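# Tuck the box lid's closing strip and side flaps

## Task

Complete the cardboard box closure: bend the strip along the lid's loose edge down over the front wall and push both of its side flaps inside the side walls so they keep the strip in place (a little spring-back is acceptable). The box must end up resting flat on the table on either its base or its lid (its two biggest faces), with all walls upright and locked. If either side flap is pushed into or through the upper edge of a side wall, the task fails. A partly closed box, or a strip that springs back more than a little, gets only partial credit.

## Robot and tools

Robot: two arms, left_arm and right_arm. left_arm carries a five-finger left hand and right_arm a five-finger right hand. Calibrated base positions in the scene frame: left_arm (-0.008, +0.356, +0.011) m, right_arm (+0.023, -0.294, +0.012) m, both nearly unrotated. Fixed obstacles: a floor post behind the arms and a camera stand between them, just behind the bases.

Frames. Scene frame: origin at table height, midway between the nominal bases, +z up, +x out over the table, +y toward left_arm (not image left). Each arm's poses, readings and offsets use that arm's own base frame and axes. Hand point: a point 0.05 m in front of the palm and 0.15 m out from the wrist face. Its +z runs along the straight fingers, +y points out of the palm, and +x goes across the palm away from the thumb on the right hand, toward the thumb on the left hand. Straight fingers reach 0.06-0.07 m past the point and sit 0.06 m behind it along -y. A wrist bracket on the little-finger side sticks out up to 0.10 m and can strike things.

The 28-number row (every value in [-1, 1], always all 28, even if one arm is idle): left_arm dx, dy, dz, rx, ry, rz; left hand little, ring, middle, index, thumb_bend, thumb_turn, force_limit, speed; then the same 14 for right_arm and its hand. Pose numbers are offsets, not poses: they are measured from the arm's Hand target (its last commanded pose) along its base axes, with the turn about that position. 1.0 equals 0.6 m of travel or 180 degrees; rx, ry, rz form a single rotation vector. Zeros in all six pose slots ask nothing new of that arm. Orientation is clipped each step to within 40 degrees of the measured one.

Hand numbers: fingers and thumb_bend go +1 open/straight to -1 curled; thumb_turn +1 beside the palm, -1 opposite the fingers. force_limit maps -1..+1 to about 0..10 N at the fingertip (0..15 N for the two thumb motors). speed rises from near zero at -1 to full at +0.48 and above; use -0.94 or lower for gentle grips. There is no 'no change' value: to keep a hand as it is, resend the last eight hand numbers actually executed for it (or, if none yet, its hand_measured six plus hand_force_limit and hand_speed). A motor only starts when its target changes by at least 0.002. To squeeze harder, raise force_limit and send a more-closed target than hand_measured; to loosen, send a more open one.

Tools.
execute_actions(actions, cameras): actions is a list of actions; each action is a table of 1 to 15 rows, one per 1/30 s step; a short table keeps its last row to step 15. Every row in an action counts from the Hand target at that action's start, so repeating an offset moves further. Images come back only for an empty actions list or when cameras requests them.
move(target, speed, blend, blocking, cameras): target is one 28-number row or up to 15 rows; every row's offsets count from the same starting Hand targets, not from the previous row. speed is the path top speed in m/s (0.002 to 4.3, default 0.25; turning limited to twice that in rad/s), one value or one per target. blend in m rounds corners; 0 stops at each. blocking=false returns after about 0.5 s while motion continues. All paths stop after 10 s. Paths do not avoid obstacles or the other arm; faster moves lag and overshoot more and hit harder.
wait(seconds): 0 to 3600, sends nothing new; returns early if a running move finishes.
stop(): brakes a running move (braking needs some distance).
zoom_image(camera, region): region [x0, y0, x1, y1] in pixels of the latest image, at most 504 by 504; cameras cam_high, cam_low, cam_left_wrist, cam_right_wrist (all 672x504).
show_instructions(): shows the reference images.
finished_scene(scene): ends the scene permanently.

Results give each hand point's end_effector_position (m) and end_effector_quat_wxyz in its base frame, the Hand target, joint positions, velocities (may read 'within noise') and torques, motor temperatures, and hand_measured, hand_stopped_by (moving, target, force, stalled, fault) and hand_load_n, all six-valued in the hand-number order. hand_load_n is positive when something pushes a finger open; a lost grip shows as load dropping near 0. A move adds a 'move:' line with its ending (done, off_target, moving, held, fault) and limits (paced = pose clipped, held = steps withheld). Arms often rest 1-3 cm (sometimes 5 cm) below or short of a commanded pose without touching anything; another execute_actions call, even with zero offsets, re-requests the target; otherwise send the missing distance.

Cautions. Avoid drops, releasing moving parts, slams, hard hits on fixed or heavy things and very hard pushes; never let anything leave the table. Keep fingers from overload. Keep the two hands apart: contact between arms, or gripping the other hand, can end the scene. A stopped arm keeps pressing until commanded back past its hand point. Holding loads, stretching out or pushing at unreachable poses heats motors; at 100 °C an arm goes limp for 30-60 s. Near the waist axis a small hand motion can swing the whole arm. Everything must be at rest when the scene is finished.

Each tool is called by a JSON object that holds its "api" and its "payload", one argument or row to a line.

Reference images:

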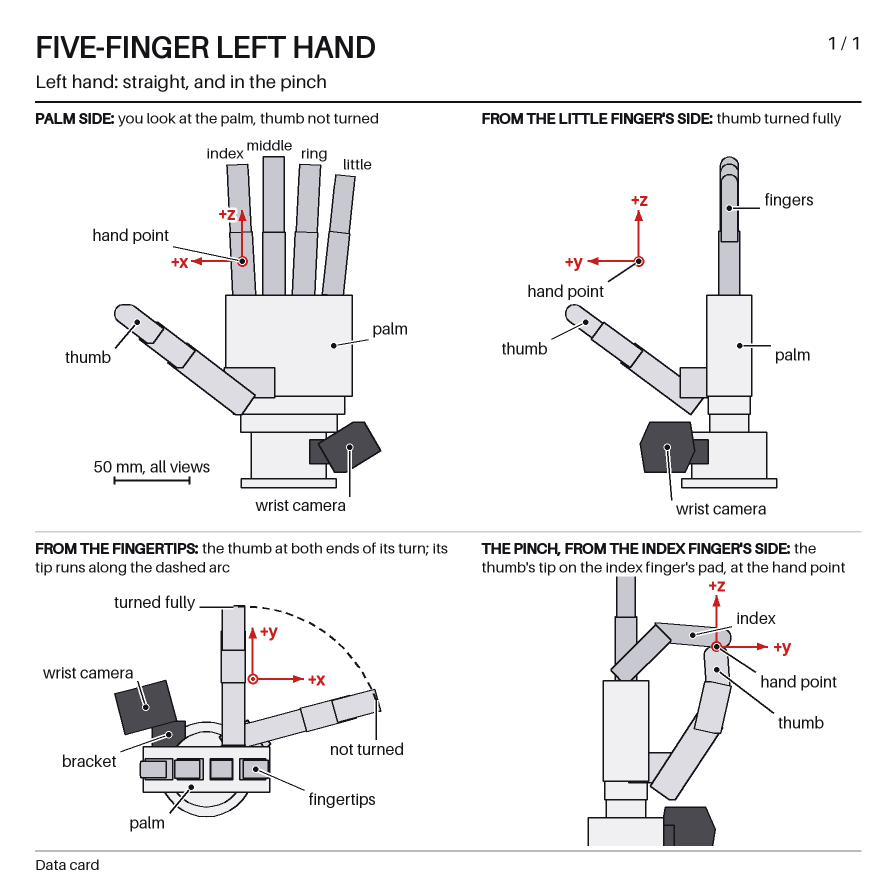

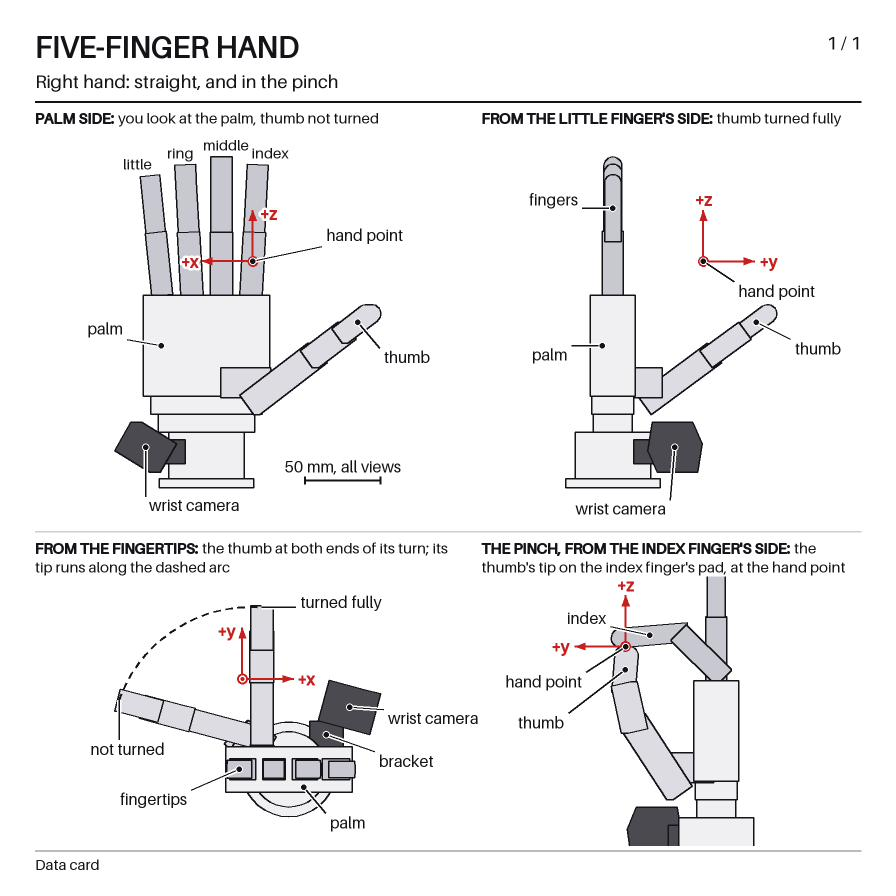

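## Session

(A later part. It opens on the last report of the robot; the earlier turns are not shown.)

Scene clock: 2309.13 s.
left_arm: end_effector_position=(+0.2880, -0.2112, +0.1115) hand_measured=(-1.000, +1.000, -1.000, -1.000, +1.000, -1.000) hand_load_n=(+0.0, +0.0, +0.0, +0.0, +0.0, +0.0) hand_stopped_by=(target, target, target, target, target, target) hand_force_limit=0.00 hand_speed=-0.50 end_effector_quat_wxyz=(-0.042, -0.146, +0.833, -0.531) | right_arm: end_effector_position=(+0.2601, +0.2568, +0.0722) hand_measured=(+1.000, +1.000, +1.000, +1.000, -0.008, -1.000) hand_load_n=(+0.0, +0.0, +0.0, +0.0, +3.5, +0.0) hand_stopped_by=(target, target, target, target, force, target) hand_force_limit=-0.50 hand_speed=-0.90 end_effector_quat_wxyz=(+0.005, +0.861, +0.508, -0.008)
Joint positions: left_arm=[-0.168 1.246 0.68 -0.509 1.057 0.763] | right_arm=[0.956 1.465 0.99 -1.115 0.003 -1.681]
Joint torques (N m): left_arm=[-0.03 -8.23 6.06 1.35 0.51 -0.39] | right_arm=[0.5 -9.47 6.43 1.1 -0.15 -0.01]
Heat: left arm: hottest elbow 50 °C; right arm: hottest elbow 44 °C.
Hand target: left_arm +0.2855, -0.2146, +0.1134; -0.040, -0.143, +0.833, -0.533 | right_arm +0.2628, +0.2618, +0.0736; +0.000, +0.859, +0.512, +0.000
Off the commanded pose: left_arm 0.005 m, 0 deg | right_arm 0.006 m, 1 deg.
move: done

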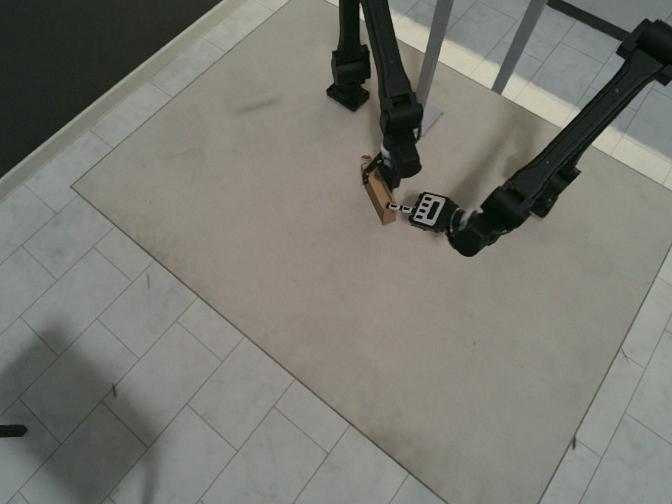

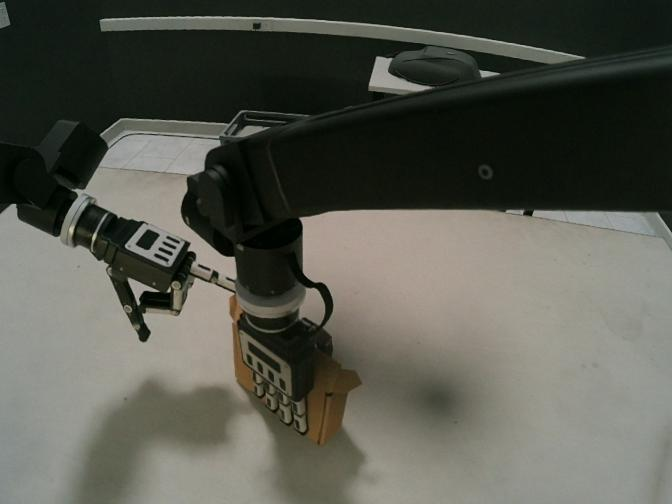

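{"api": "move", "payload": {
  "target": [
    [0.045,0.058,0.015,0,0,0,-1,1,-1,-1,1,-1,0,-0.5,0,0,0,0,0,0,1,1,1,1,-0.3,-1,-0.5,-0.9],
    [-0.002,0.045,-0.010,0,0,0,-1,1,-1,-1,1,-1,0,-0.5,0,0,0,0,0,0,1,1,1,1,-0.3,-1,-0.5,-0.9]
  ],
  "speed": 0.05,
  "cameras": ["cam_high","cam_low"]
}}

{"api": "zoom_image", "payload": {
  "camera": "cam_low",
  "region": [195, 270, 255, 330]
}}

{"api": "zoom_image", "payload": {
  "camera": "cam_high",
  "region": [380, 185, 420, 225]
}}

Scene clock: 2330.70 s.
left_arm: end_effector_position=(+0.2860, -0.1839, +0.1050) hand_measured=(-1.000, +1.000, -1.000, -1.000, +1.000, -1.000) hand_load_n=(+0.0, +0.0, +0.0, +0.0, +0.0, +0.0) hand_stopped_by=(target, target, target, target, target, target) hand_force_limit=0.00 hand_speed=-0.50 end_effector_quat_wxyz=(-0.042, -0.147, +0.833, -0.532) | right_arm: end_effector_position=(+0.2601, +0.2571, +0.0722) hand_measured=(+1.000, +1.000, +1.000, +1.000, -0.008, -1.000) hand_load_n=(+0.0, +0.0, +0.0, +0.0, +3.5, +0.0) hand_stopped_by=(target, target, target, target, force, target) hand_force_limit=-0.50 hand_speed=-0.90 end_effector_quat_wxyz=(+0.005, +0.861, +0.508, -0.008)
Joint positions: left_arm=[-0.083 1.261 0.685 -0.638 1.092 0.92] | right_arm=[0.956 1.465 0.99 -1.114 0.003 -1.681]
Joint torques (N m): left_arm=[-0.03 -8.23 6.02 1.13 0.61 -0.38] | right_arm=[0.38 -9.47 6.43 1.07 -0.15 -0.01]
Heat: left arm: hottest elbow 50 °C; right arm: hottest elbow 44 °C.
Hand target: left_arm +0.2844, -0.1875, +0.1073; -0.040, -0.143, +0.833, -0.532 | right_arm +0.2628, +0.2618, +0.0736; +0.000, +0.859, +0.512, +0.000
Off the commanded pose: left_arm 0.005 m, 1 deg | right_arm 0.006 m, 1 deg.
move: done

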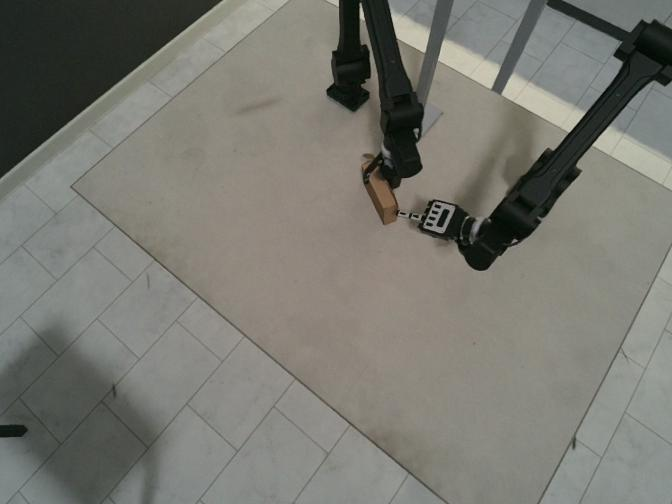

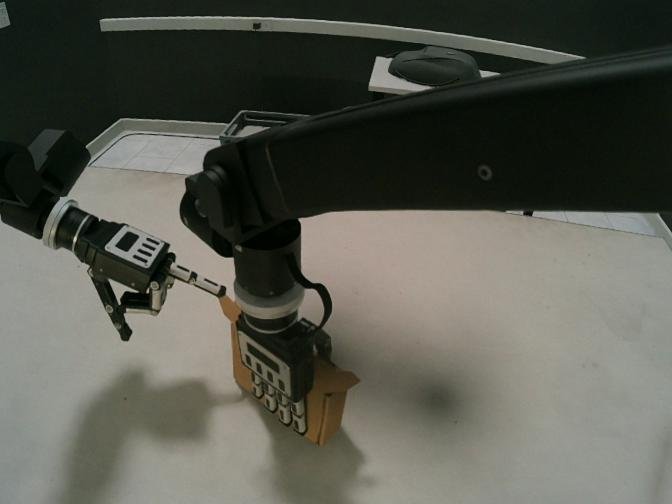

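Scaled by 8.400 from the camera's image (finer frame: 960x720).

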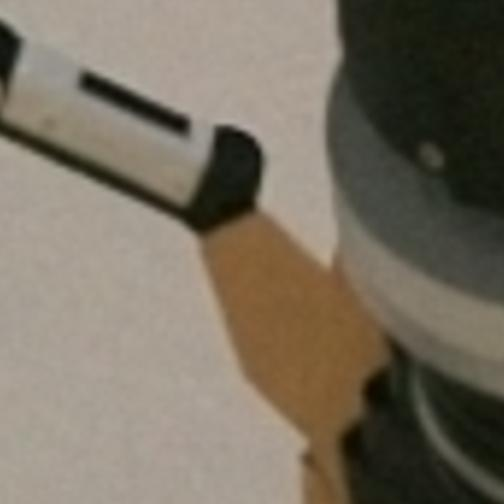

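Scaled by 12.600 from the camera's image (finer frame: 960x720).

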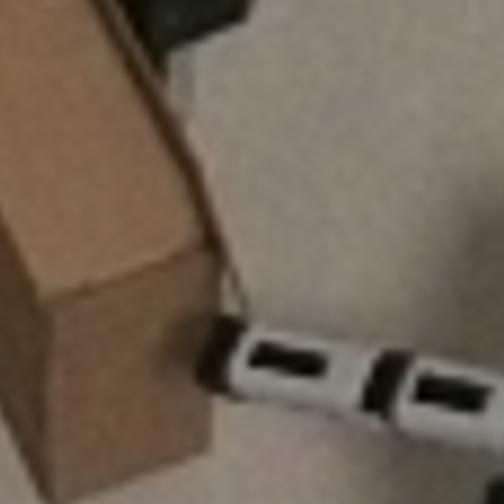

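{"api": "move", "payload": {
  "target": [
    [0.0,0.03,0.12,0,0,0,-1,1,-1,-1,1,-1,0,-0.5,0,0,0,0,0,0,1,1,1,1,-0.3,-1,-0.5,-0.9],
    [-0.06,0.05,0.11,0,0,0,-1,1,-1,-1,1,-1,0,-0.5,0,0,0,0,0,0,1,1,1,1,-0.3,-1,-0.5,-0.9]
  ],
  "speed": 0.05,
  "cameras": ["cam_high","cam_low"]
}}

{"api": "zoom_image", "payload": {
  "camera": "cam_low",
  "region": [165, 250, 265, 350]
}}

{"api": "zoom_image", "payload": {
  "camera": "cam_high",
  "region": [380, 175, 430, 225]
}}

Scene clock: 2348.63 s.
left_arm: end_effector_position=(+0.2497, -0.1606, +0.1732) hand_measured=(-1.000, +1.000, -1.000, -1.000, +1.000, -1.000) hand_load_n=(+0.0, +0.0, +0.0, +0.0, +0.0, +0.0) hand_stopped_by=(target, target, target, target, target, target) hand_force_limit=0.00 hand_speed=-0.50 end_effector_quat_wxyz=(-0.044, -0.144, +0.834, -0.531) | right_arm: end_effector_position=(+0.2601, +0.2571, +0.0722) hand_measured=(+1.000, +1.000, +1.000, +1.000, -0.008, -1.000) hand_load_n=(+0.0, +0.0, +0.0, +0.0, +4.0, +0.0) hand_stopped_by=(target, target, target, target, force, target) hand_force_limit=-0.50 hand_speed=-0.90 end_effector_quat_wxyz=(+0.005, +0.861, +0.508, -0.008)
Joint positions: left_arm=[-0.013 1.081 0.758 -1.041 1.113 1.089] | right_arm=[0.956 1.465 0.99 -1.114 0.003 -1.681]
Joint torques (N m): left_arm=[2.02 -5.89 6.68 0.13 0.94 -0.05] | right_arm=[0.44 -9.41 6.43 1.07 -0.15 -0.01]
Heat: left arm: hottest elbow 50 °C; right arm: hottest elbow 44 °C.
Hand target: left_arm +0.2484, -0.1575, +0.1734; -0.040, -0.143, +0.833, -0.532 | right_arm +0.2628, +0.2618, +0.0736; +0.000, +0.859, +0.512, +0.000
Off the commanded pose: left_arm 0.003 m, 1 deg | right_arm 0.006 m, 1 deg.
move: done

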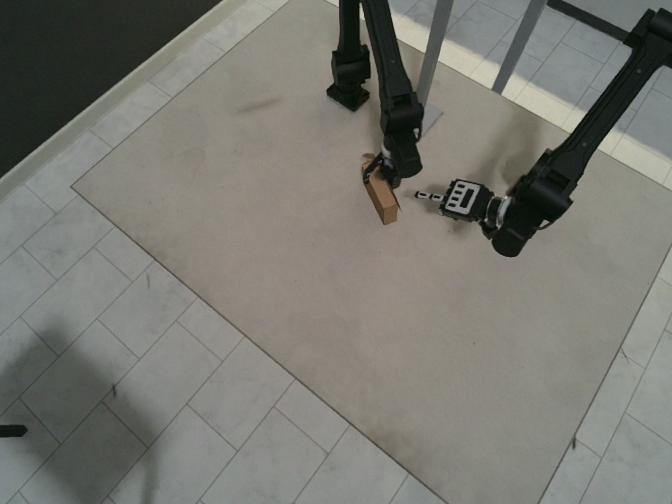

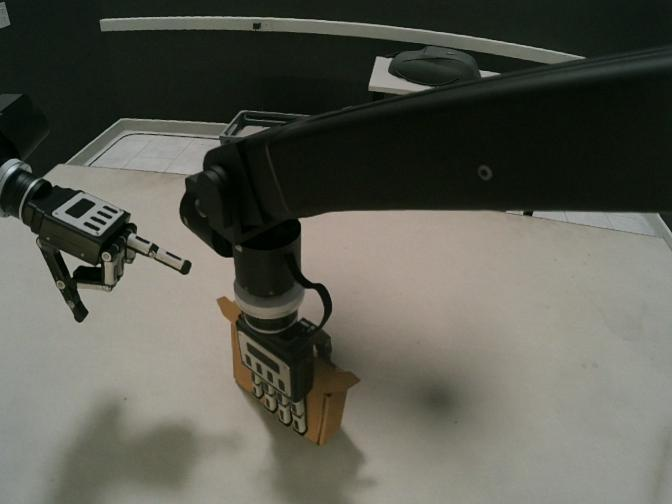

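Scaled by 5.040 from the camera's image (finer frame: 960x720).

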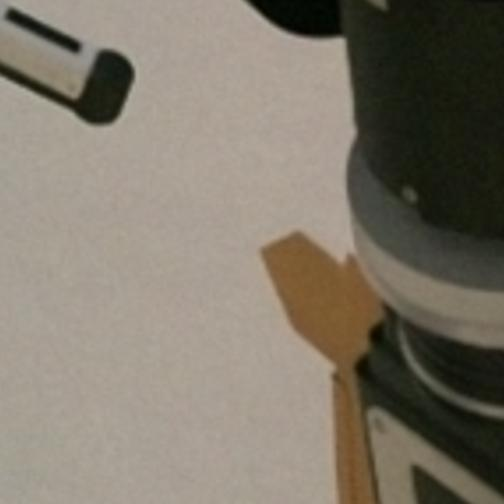

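Scaled by 10.080 from the camera's image (finer frame: 960x720).

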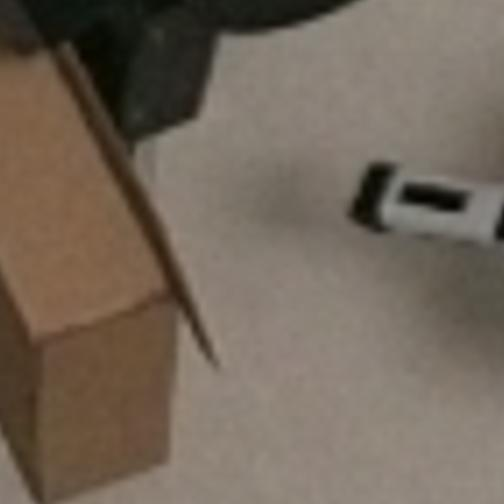

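{"api": "move", "payload": {
  "target": [
    [0.012,-0.014,-0.08,0,0,0,-1,1,-1,-1,1,-1,0,-0.5,0,0,0,0,0,0,1,1,1,1,-0.3,-1,-0.5,-0.9],
    [0.002,-0.0468,-0.103,0,0,0,-1,1,-1,-1,1,-1,0,-0.5,0,0,0,0,0,0,1,1,1,1,-0.3,-1,-0.5,-0.9]
  ],
  "speed": 0.05,
  "cameras": ["cam_high","cam_low"]
}}

{"api": "zoom_image", "payload": {
  "camera": "cam_low",
  "region": [195, 270, 255, 330]
}}

{"api": "zoom_image", "payload": {
  "camera": "cam_high",
  "region": [380, 185, 420, 225]
}}

Scene clock: 2363.83 s.
left_arm: end_effector_position=(+0.2514, -0.1829, +0.1111) hand_measured=(-1.000, +1.000, -1.000, -1.000, +1.000, -1.000) hand_load_n=(+0.0, +0.0, +0.0, +0.0, +0.0, +0.0) hand_stopped_by=(target, target, target, target, target, target) hand_force_limit=0.00 hand_speed=-0.50 end_effector_quat_wxyz=(-0.041, -0.145, +0.833, -0.532) | right_arm: end_effector_position=(+0.2601, +0.2571, +0.0722) hand_measured=(+1.000, +1.000, +1.000, +1.000, -0.008, -1.000) hand_load_n=(+0.0, +0.0, +0.0, +0.0, +3.5, +0.0) hand_stopped_by=(target, target, target, target, force, target) hand_force_limit=-0.50 hand_speed=-0.90 end_effector_quat_wxyz=(+0.005, +0.861, +0.508, -0.008)
Joint positions: left_arm=[-0.09 1.144 0.611 -0.67 1.091 0.911] | right_arm=[0.956 1.465 0.99 -1.114 0.003 -1.681]
Joint torques (N m): left_arm=[0.09 -6.3 6.09 1.17 0.58 -0.38] | right_arm=[0.44 -9.41 6.43 1.06 -0.15 -0.01]
Heat: left arm: hottest elbow 49 °C; right arm: hottest elbow 44 °C.
Hand target: left_arm +0.2496, -0.1856, +0.1116; -0.040, -0.143, +0.833, -0.532 | right_arm +0.2628, +0.2618, +0.0736; +0.000, +0.859, +0.512, +0.000
Off the commanded pose: left_arm 0.003 m, 0 deg | right_arm 0.006 m, 1 deg.
move: done

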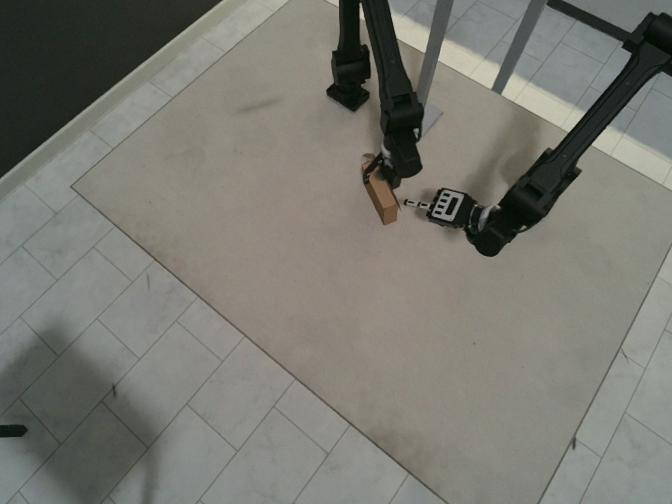

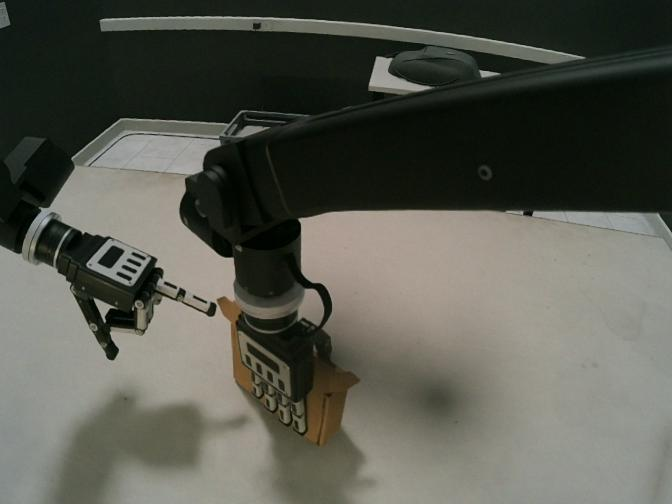

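Scaled by 8.400 from the camera's image (finer frame: 960x720).

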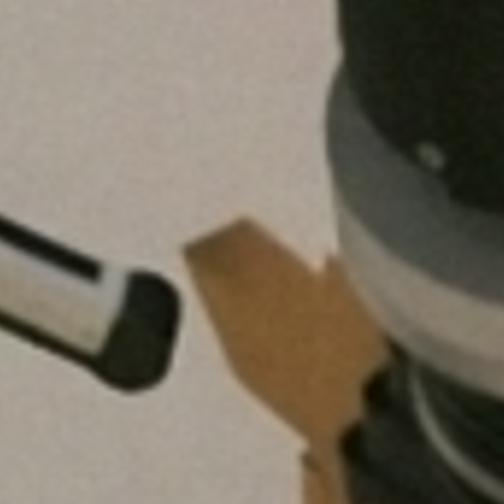

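Scaled by 12.600 from the camera's image (finer frame: 960x720).

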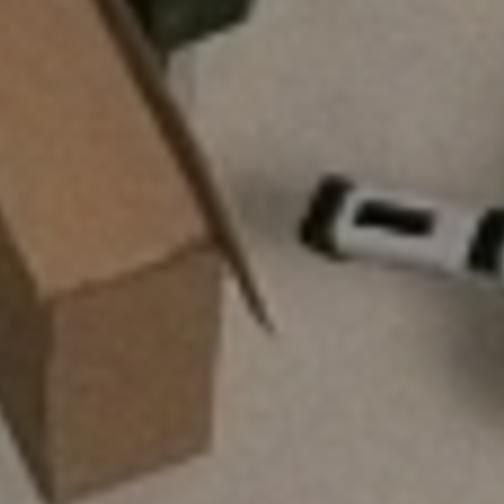

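{"api": "move", "payload": {
  "target": [
    [0.045,-0.020,0.018,0,0,0,-1,1,-1,-1,1,-1,0,-0.5,0,0,0,0,0,0,1,1,1,1,-0.3,-1,-0.5,-0.9]
  ],
  "speed": 0.04,
  "cameras": ["cam_high","cam_low"]
}}

{"api": "zoom_image", "payload": {
  "camera": "cam_low",
  "region": [195, 270, 255, 330]
}}

{"api": "zoom_image", "payload": {
  "camera": "cam_high",
  "region": [380, 185, 420, 225]
}}

Scene clock: 2373.50 s.
left_arm: end_effector_position=(+0.2561, -0.1908, +0.1071) hand_measured=(-1.000, +1.000, -1.000, -1.000, +1.000, -1.000) hand_load_n=(+0.0, +0.0, +0.0, +0.0, +0.0, +0.0) hand_stopped_by=(target, target, target, target, target, target) hand_force_limit=0.00 hand_speed=-0.50 end_effector_quat_wxyz=(-0.056, -0.157, +0.833, -0.527) | right_arm: end_effector_position=(+0.2601, +0.2571, +0.0722) hand_measured=(+1.000, +1.000, +1.000, +1.000, -0.008, -1.000) hand_load_n=(+0.0, +0.0, +0.0, +0.0, +3.5, +0.0) hand_stopped_by=(target, target, target, target, force, target) hand_force_limit=-0.50 hand_speed=-0.90 end_effector_quat_wxyz=(+0.005, +0.861, +0.508, -0.008)
Joint positions: left_arm=[-0.116 1.182 0.625 -0.635 1.081 0.854] | right_arm=[0.956 1.465 0.99 -1.114 0.003 -1.681]
Joint torques (N m): left_arm=[-0.15 -5.36 9.94 1.18 0.57 -0.39] | right_arm=[0.44 -9.47 6.43 1.09 -0.15 -0.01]
Heat: left arm: hottest elbow 49 °C; right arm: hottest elbow 44 °C.
Hand target: left_arm +0.2765, -0.1976, +0.1223; -0.040, -0.143, +0.833, -0.532 | right_arm +0.2628, +0.2618, +0.0736; +0.000, +0.859, +0.512, +0.000
Off the commanded pose: left_arm 0.026 m, 3 deg | right_arm 0.006 m, 1 deg.
move: off_target (left_arm)

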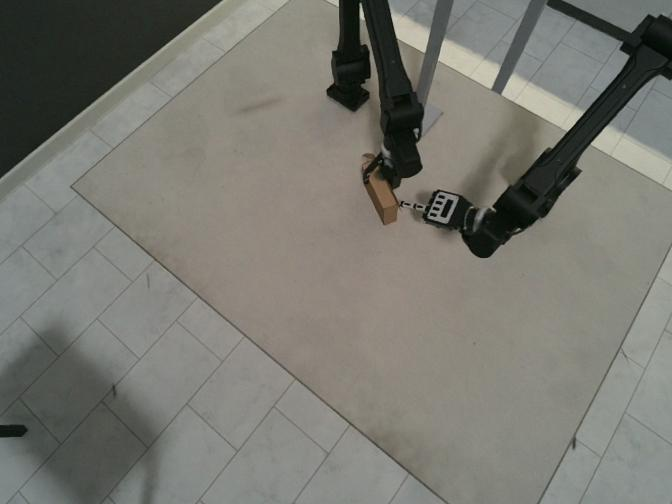

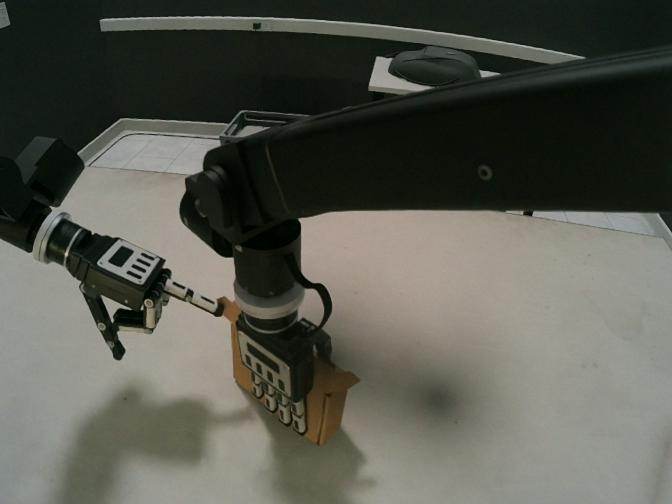

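Scaled by 8.400 from the camera's image (finer frame: 960x720).

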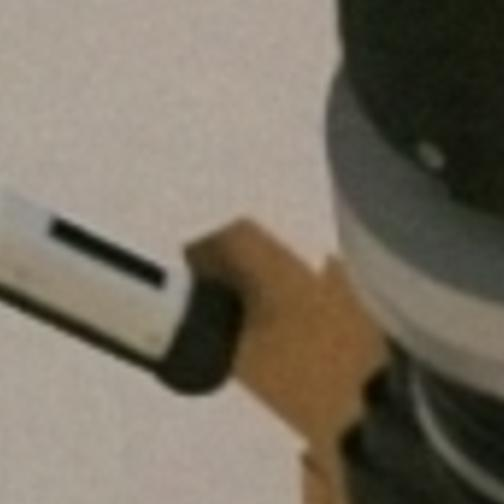

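Scaled by 12.600 from the camera's image (finer frame: 960x720).

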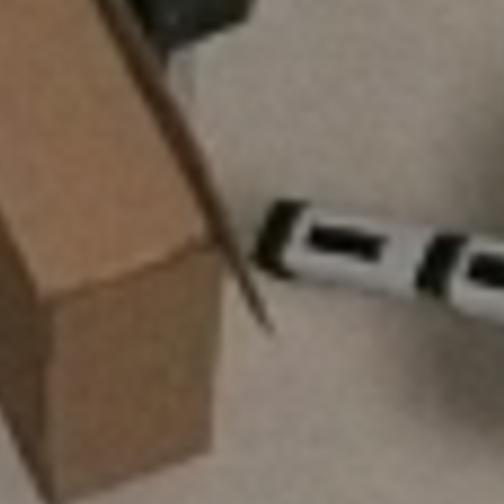

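{"api": "move", "payload": {
  "target": [
    [0.028,-0.005,0.004,0,0,0,-1,1,-1,-1,1,-1,0,-0.5,0,0,0,0,0,0,1,1,1,1,-0.3,-1,-0.5,-0.9]
  ],
  "speed": 0.04,
  "cameras": ["cam_high","cam_low"]
}}

{"api": "zoom_image", "payload": {
  "camera": "cam_low",
  "region": [195, 270, 255, 330]
}}

{"api": "zoom_image", "payload": {
  "camera": "cam_high",
  "region": [380, 185, 420, 225]
}}

Scene clock: 2385.80 s.
left_arm: end_effector_position=(+0.2722, -0.1935, +0.1092) hand_measured=(-1.000, +1.000, -1.000, -1.000, +1.000, -1.000) hand_load_n=(+0.0, -0.5, +0.0, +0.0, +0.0, +0.0) hand_stopped_by=(target, target, target, target, target, target) hand_force_limit=0.00 hand_speed=-0.50 end_effector_quat_wxyz=(-0.058, -0.157, +0.833, -0.527) | right_arm: end_effector_position=(+0.2601, +0.2571, +0.0722) hand_measured=(+1.000, +1.000, +1.000, +1.000, -0.008, -1.000) hand_load_n=(+0.0, +0.0, +0.0, +0.0, +4.0, +0.5) hand_stopped_by=(target, target, target, target, force, target) hand_force_limit=-0.50 hand_speed=-0.90 end_effector_quat_wxyz=(+0.005, +0.861, +0.508, -0.008)
Joint positions: left_arm=[-0.118 1.228 0.667 -0.629 1.08 0.849] | right_arm=[0.956 1.465 0.99 -1.114 0.003 -1.681]
Joint torques (N m): left_arm=[-0.09 -6.12 9.98 1.21 0.56 -0.38] | right_arm=[0.38 -9.47 6.43 1.07 -0.16 -0.01]
Heat: left arm: hottest elbow 51 °C; right arm: hottest elbow 44 °C.
Hand target: left_arm +0.2934, -0.2006, +0.1248; -0.040, -0.143, +0.833, -0.532 | right_arm +0.2628, +0.2618, +0.0736; +0.000, +0.859, +0.512, +0.000
Off the commanded pose: left_arm 0.027 m, 3 deg | right_arm 0.006 m, 1 deg.
move: off_target (left_arm)

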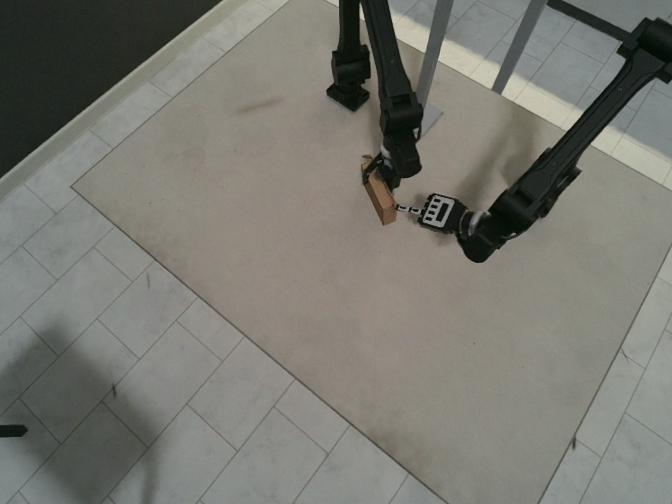

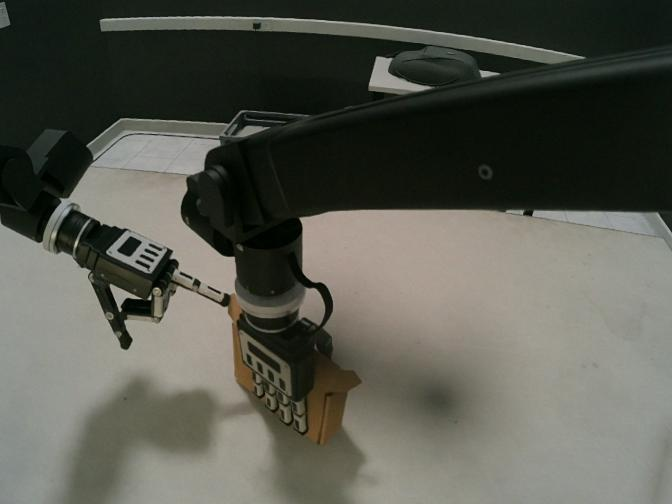

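Scaled by 8.400 from the camera's image (finer frame: 960x720).

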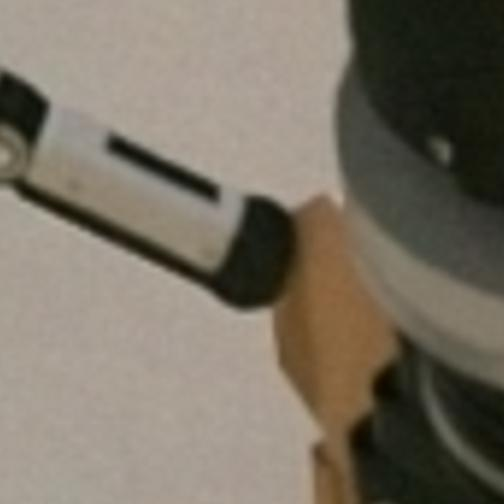

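Scaled by 12.600 from the camera's image (finer frame: 960x720).

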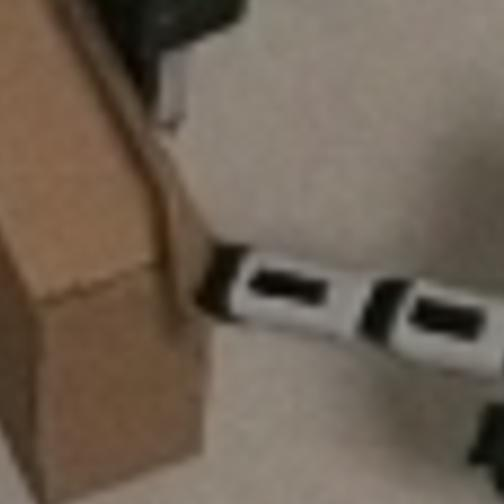

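{"api": "move", "payload": {
  "target": [
    [-0.0355,0.007,-0.024,0,0,0,-1,1,-1,-1,1,-1,0,-0.5,0,0,0,0,0,0,1,1,1,1,-0.3,-1,-0.5,-0.9]
  ],
  "speed": 0.04,
  "cameras": ["cam_high","cam_low"]
}}

{"api": "zoom_image", "payload": {
  "camera": "cam_high",
  "region": [380, 185, 420, 225]
}}

Scene clock: 2397.83 s.
left_arm: end_effector_position=(+0.2730, -0.1936, +0.1089) hand_measured=(-1.000, +1.000, -1.000, -1.000, +1.000, -1.000) hand_load_n=(+0.0, +0.0, +0.0, +0.5, +0.0, +0.0) hand_stopped_by=(target, target, target, target, target, target) hand_force_limit=0.00 hand_speed=-0.50 end_effector_quat_wxyz=(-0.045, -0.149, +0.833, -0.531) | right_arm: end_effector_position=(+0.2601, +0.2571, +0.0722) hand_measured=(+1.000, +1.000, +1.000, +1.000, -0.008, -1.000) hand_load_n=(+0.0, +0.0, +0.0, +0.0, +3.5, +0.0) hand_stopped_by=(target, target, target, target, force, target) hand_force_limit=-0.50 hand_speed=-0.90 end_effector_quat_wxyz=(+0.005, +0.861, +0.508, -0.008)
Joint positions: left_arm=[-0.118 1.213 0.652 -0.597 1.08 0.848] | right_arm=[0.956 1.465 0.99 -1.114 0.003 -1.681]
Joint torques (N m): left_arm=[0.15 -7.47 6.09 1.25 0.58 -0.31] | right_arm=[0.44 -9.47 6.43 1.07 -0.15 -0.01]
Heat: left arm: hottest elbow 50 °C; right arm: hottest elbow 44 °C.
Hand target: left_arm +0.2719, -0.1964, +0.1103; -0.040, -0.143, +0.833, -0.532 | right_arm +0.2628, +0.2618, +0.0736; +0.000, +0.859, +0.512, +0.000
Off the commanded pose: left_arm 0.003 m, 1 deg | right_arm 0.006 m, 1 deg.
move: done

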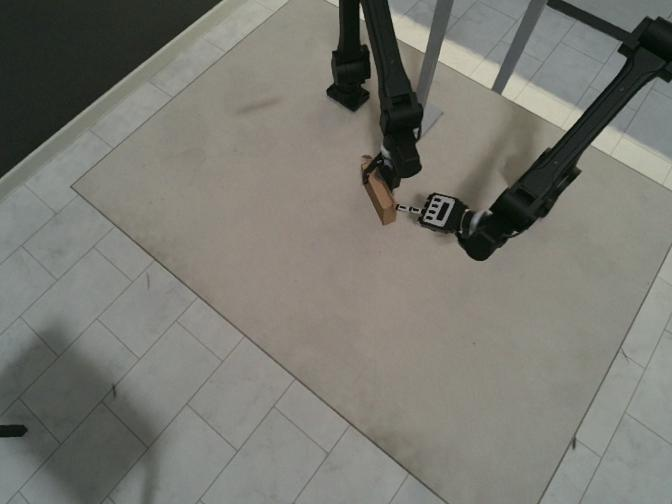

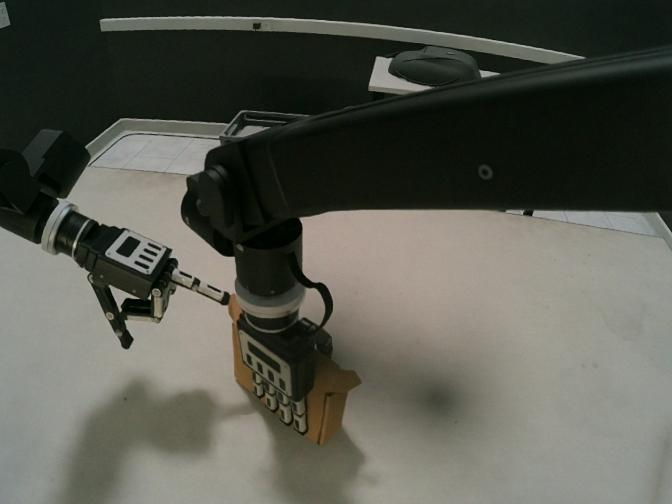

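Scaled by 12.600 from the camera's image (finer frame: 960x720).

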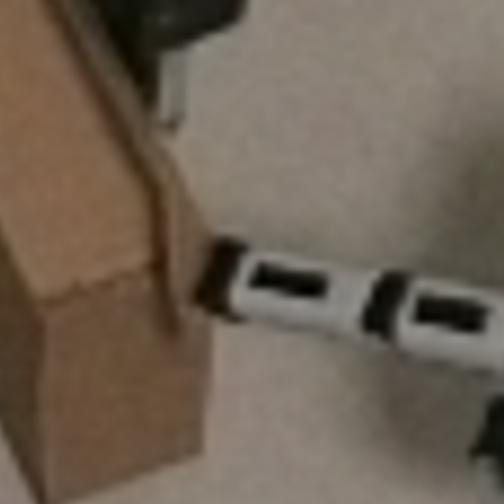

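{"api": "move", "payload": {
  "target": [
    [-0.001,-0.023,-0.006,0,0,0,-1,1,-1,-1,1,-1,0,-0.5,0,0,0,0,0,0,1,1,1,1,-0.3,-1,-0.5,-0.9]
  ],
  "speed": 0.03,
  "cameras": ["cam_high","cam_low"]
}}

{"api": "zoom_image", "payload": {
  "camera": "cam_low",
  "region": [195, 270, 255, 330]
}}

{"api": "zoom_image", "payload": {
  "camera": "cam_high",
  "region": [380, 185, 420, 225]
}}

Scene clock: 2405.83 s.
left_arm: end_effector_position=(+0.2744, -0.2060, +0.1056) hand_measured=(-1.000, +1.000, -1.000, -1.000, +1.000, -1.000) hand_load_n=(+0.0, -0.5, +0.0, +0.0, +0.0, +0.0) hand_stopped_by=(target, target, target, target, target, target) hand_force_limit=0.00 hand_speed=-0.50 end_effector_quat_wxyz=(-0.040, -0.147, +0.834, -0.531) | right_arm: end_effector_position=(+0.2601, +0.2571, +0.0722) hand_measured=(+1.000, +1.000, +1.000, +1.000, -0.008, -1.000) hand_load_n=(+0.0, +0.0, +0.0, +0.0, +4.0, +0.5) hand_stopped_by=(target, target, target, target, force, target) hand_force_limit=-0.50 hand_speed=-0.90 end_effector_quat_wxyz=(+0.005, +0.861, +0.508, -0.008)
Joint positions: left_arm=[-0.159 1.213 0.636 -0.505 1.059 0.773] | right_arm=[0.956 1.465 0.99 -1.114 0.003 -1.681]
Joint torques (N m): left_arm=[-0.21 -7.36 6.02 1.35 0.58 -0.36] | right_arm=[0.44 -9.47 6.42 1.06 -0.15 -0.01]
Heat: left arm: hottest elbow 50 °C; right arm: hottest elbow 44 °C.
Hand target: left_arm +0.2714, -0.2102, +0.1067; -0.040, -0.143, +0.833, -0.532 | right_arm +0.2628, +0.2618, +0.0736; +0.000, +0.859, +0.512, +0.000
Off the commanded pose: left_arm 0.005 m, 0 deg | right_arm 0.006 m, 1 deg.
move: done

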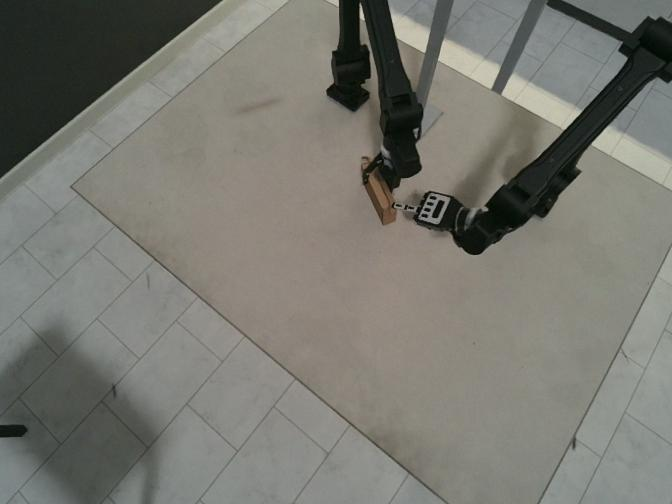

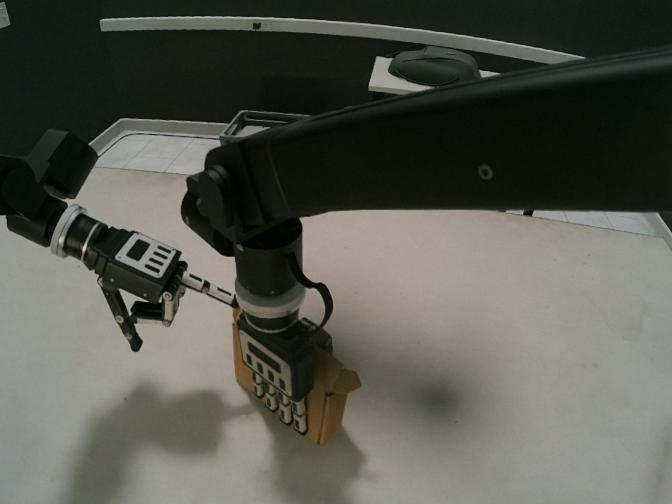

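Scaled by 8.400 from the camera's image (finer frame: 960x720).

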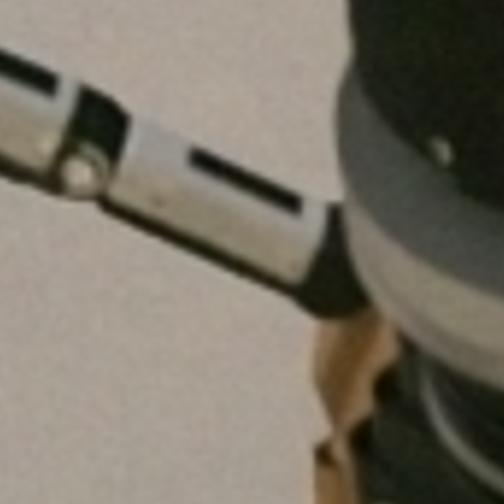

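Scaled by 12.600 from the camera's image (finer frame: 960x720).

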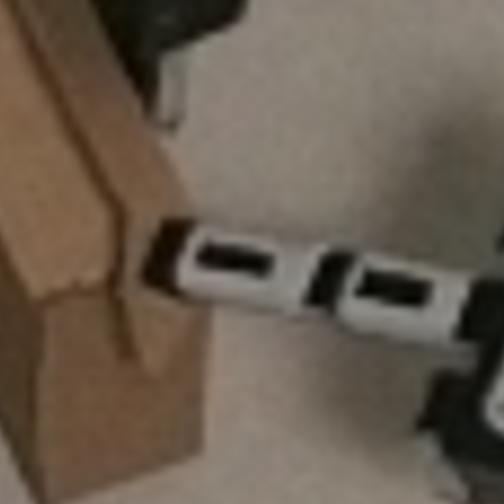

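{"api": "move", "payload": {
  "target": [
    [-0.014,0.05,0.0,0,0,0,-1,1,-1,-1,1,-1,0,-0.5,0,0,0,0,0,0,1,1,1,1,-0.3,-1,-0.5,-0.9]
  ],
  "speed": 0.04,
  "cameras": ["cam_high","cam_low"]
}}

{"api": "zoom_image", "payload": {
  "camera": "cam_low",
  "region": [195, 270, 255, 330]
}}

{"api": "zoom_image", "payload": {
  "camera": "cam_high",
  "region": [380, 185, 420, 225]
}}

Scene clock: 2421.13 s.
left_arm: end_effector_position=(+0.2632, -0.1832, +0.1049) hand_measured=(-1.000, +1.000, -1.000, -1.000, +1.000, -1.000) hand_load_n=(+0.0, +0.0, +0.0, +0.0, +0.0, +0.0) hand_stopped_by=(target, target, target, target, target, target) hand_force_limit=0.00 hand_speed=-0.50 end_effector_quat_wxyz=(-0.046, -0.146, +0.834, -0.530) | right_arm: end_effector_position=(+0.2601, +0.2571, +0.0722) hand_measured=(+1.000, +1.000, +1.000, +1.000, -0.008, -1.000) hand_load_n=(+0.0, +0.0, +0.5, +0.0, +4.0, +0.0) hand_stopped_by=(target, target, target, target, force, target) hand_force_limit=-0.50 hand_speed=-0.90 end_effector_quat_wxyz=(+0.005, +0.861, +0.508, -0.008)
Joint positions: left_arm=[-0.088 1.2 0.636 -0.658 1.092 0.923] | right_arm=[0.956 1.465 0.99 -1.114 0.003 -1.681]
Joint torques (N m): left_arm=[1.85 -7.12 6.2 0.32 0.89 -0.04] | right_arm=[0.44 -9.41 6.43 1.09 -0.15 -0.01]
Heat: left arm: hottest elbow 49 °C; right arm: hottest elbow 44 °C.
Hand target: left_arm +0.2630, -0.1802, +0.1067; -0.040, -0.143, +0.833, -0.532 | right_arm +0.2628, +0.2618, +0.0736; +0.000, +0.859, +0.512, +0.000
Off the commanded pose: left_arm 0.003 m, 1 deg | right_arm 0.006 m, 1 deg.
move: done

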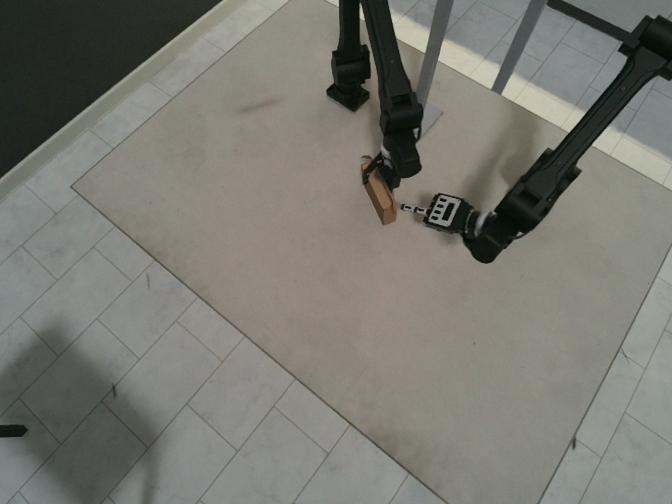

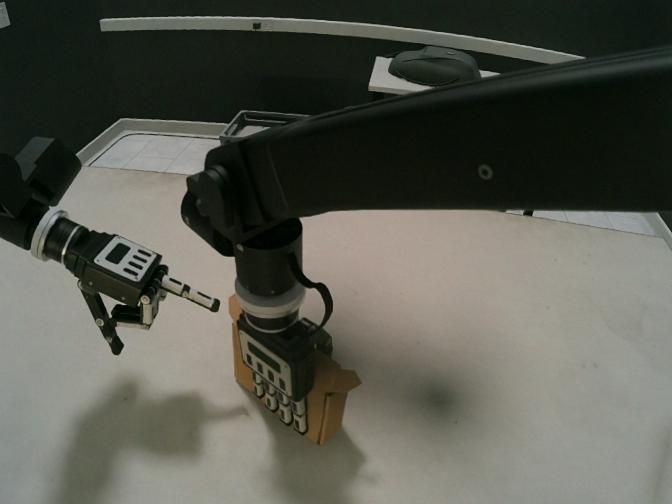

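Scaled by 8.400 from the camera's image (finer frame: 960x720).

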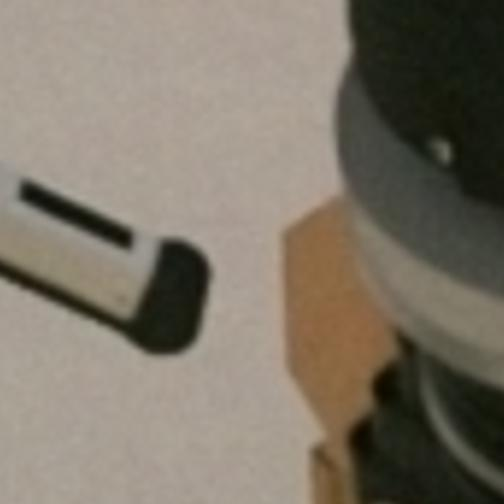

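Scaled by 12.600 from the camera's image (finer frame: 960x720).

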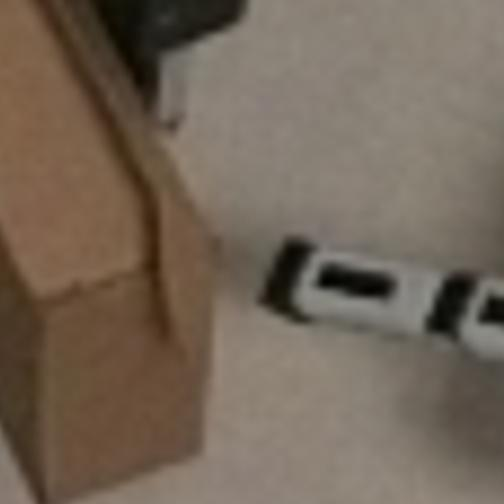

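{"api": "move", "payload": {
  "target": [
    [0.058,0.022,0.010,0,0,0,-1,1,-1,-1,1,-1,0,-0.5,0,0,0,0,0,0,1,1,1,1,-0.3,-1,-0.5,-0.9],
    [0.030,0.008,-0.012,0,0,0,-1,1,-1,-1,1,-1,0,-0.5,0,0,0,0,0,0,1,1,1,1,-0.3,-1,-0.5,-0.9]
  ],
  "speed": 0.05,
  "cameras": ["cam_high","cam_low"]
}}

{"api": "zoom_image", "payload": {
  "camera": "cam_low",
  "region": [195, 270, 255, 330]
}}

{"api": "zoom_image", "payload": {
  "camera": "cam_high",
  "region": [380, 185, 420, 225]
}}

Scene clock: 2439.93 s.
left_arm: end_effector_position=(+0.2828, -0.1719, +0.0976) hand_measured=(-1.000, +1.000, -1.000, -1.000, +1.000, -1.000) hand_load_n=(+0.0, +0.0, +0.0, +0.0, +0.0, +0.0) hand_stopped_by=(target, target, target, target, target, target) hand_force_limit=0.00 hand_speed=-0.50 end_effector_quat_wxyz=(-0.042, -0.147, +0.833, -0.532) | right_arm: end_effector_position=(+0.2601, +0.2571, +0.0722) hand_measured=(+1.000, +1.000, +1.000, +1.000, -0.008, -1.000) hand_load_n=(+0.0, +0.0, +0.0, +0.0, +3.5, +0.0) hand_stopped_by=(target, target, target, target, force, target) hand_force_limit=-0.50 hand_speed=-0.90 end_effector_quat_wxyz=(+0.005, +0.861, +0.508, -0.008)
Joint positions: left_arm=[-0.046 1.275 0.678 -0.687 1.106 0.998] | right_arm=[0.956 1.465 0.99 -1.114 0.003 -1.681]
Joint torques (N m): left_arm=[-0.03 -8.29 5.81 1.05 0.61 -0.38] | right_arm=[0.44 -9.41 6.42 1.1 -0.15 -0.01]
Heat: left arm: hottest elbow 49 °C; right arm: hottest elbow 44 °C.
Hand target: left_arm +0.2811, -0.1754, +0.0995; -0.040, -0.143, +0.833, -0.532 | right_arm +0.2628, +0.2618, +0.0736; +0.000, +0.859, +0.512, +0.000
Off the commanded pose: left_arm 0.004 m, 0 deg | right_arm 0.006 m, 1 deg.
move: done

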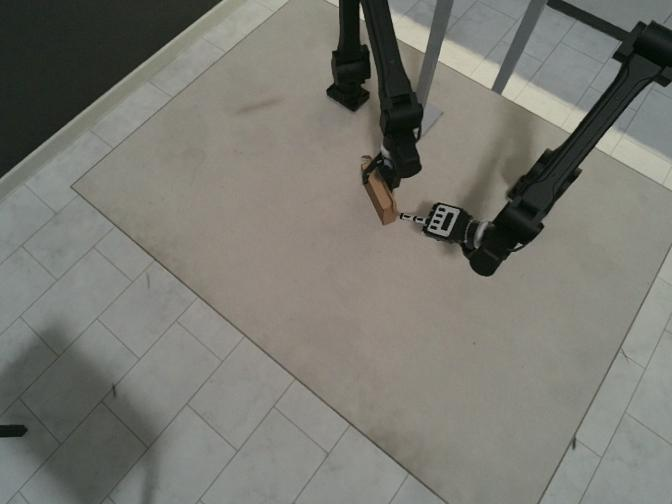

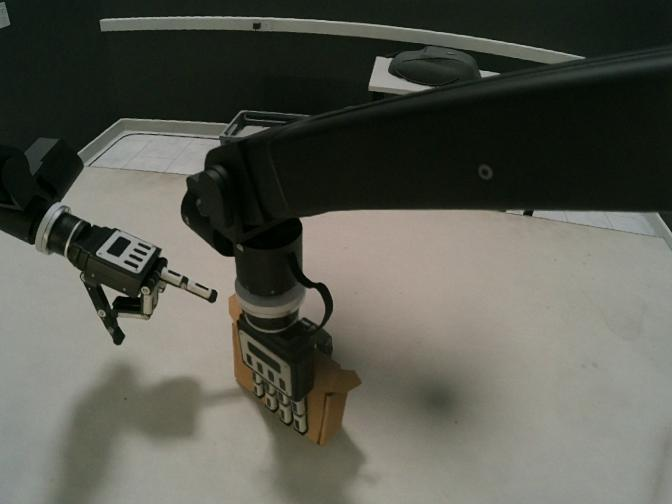

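Scaled by 8.400 from the camera's image (finer frame: 960x720).

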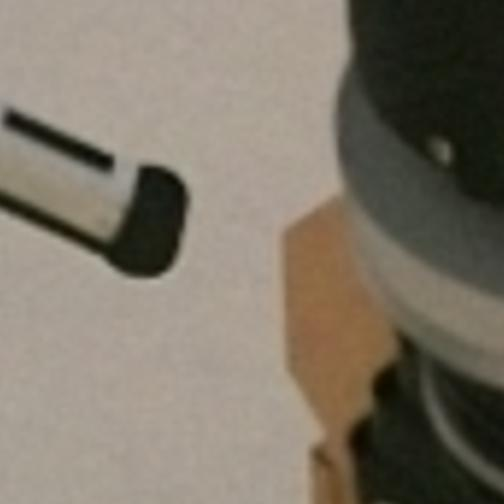

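Scaled by 12.600 from the camera's image (finer frame: 960x720).

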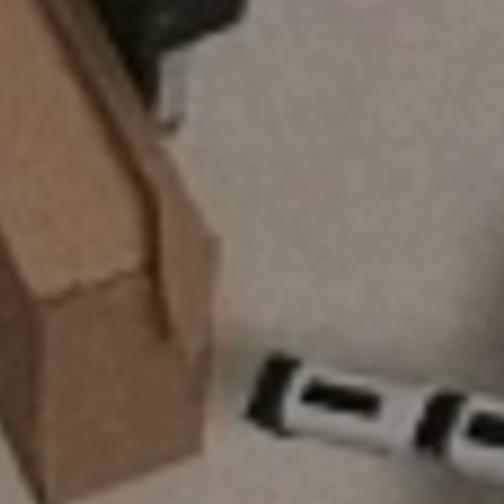

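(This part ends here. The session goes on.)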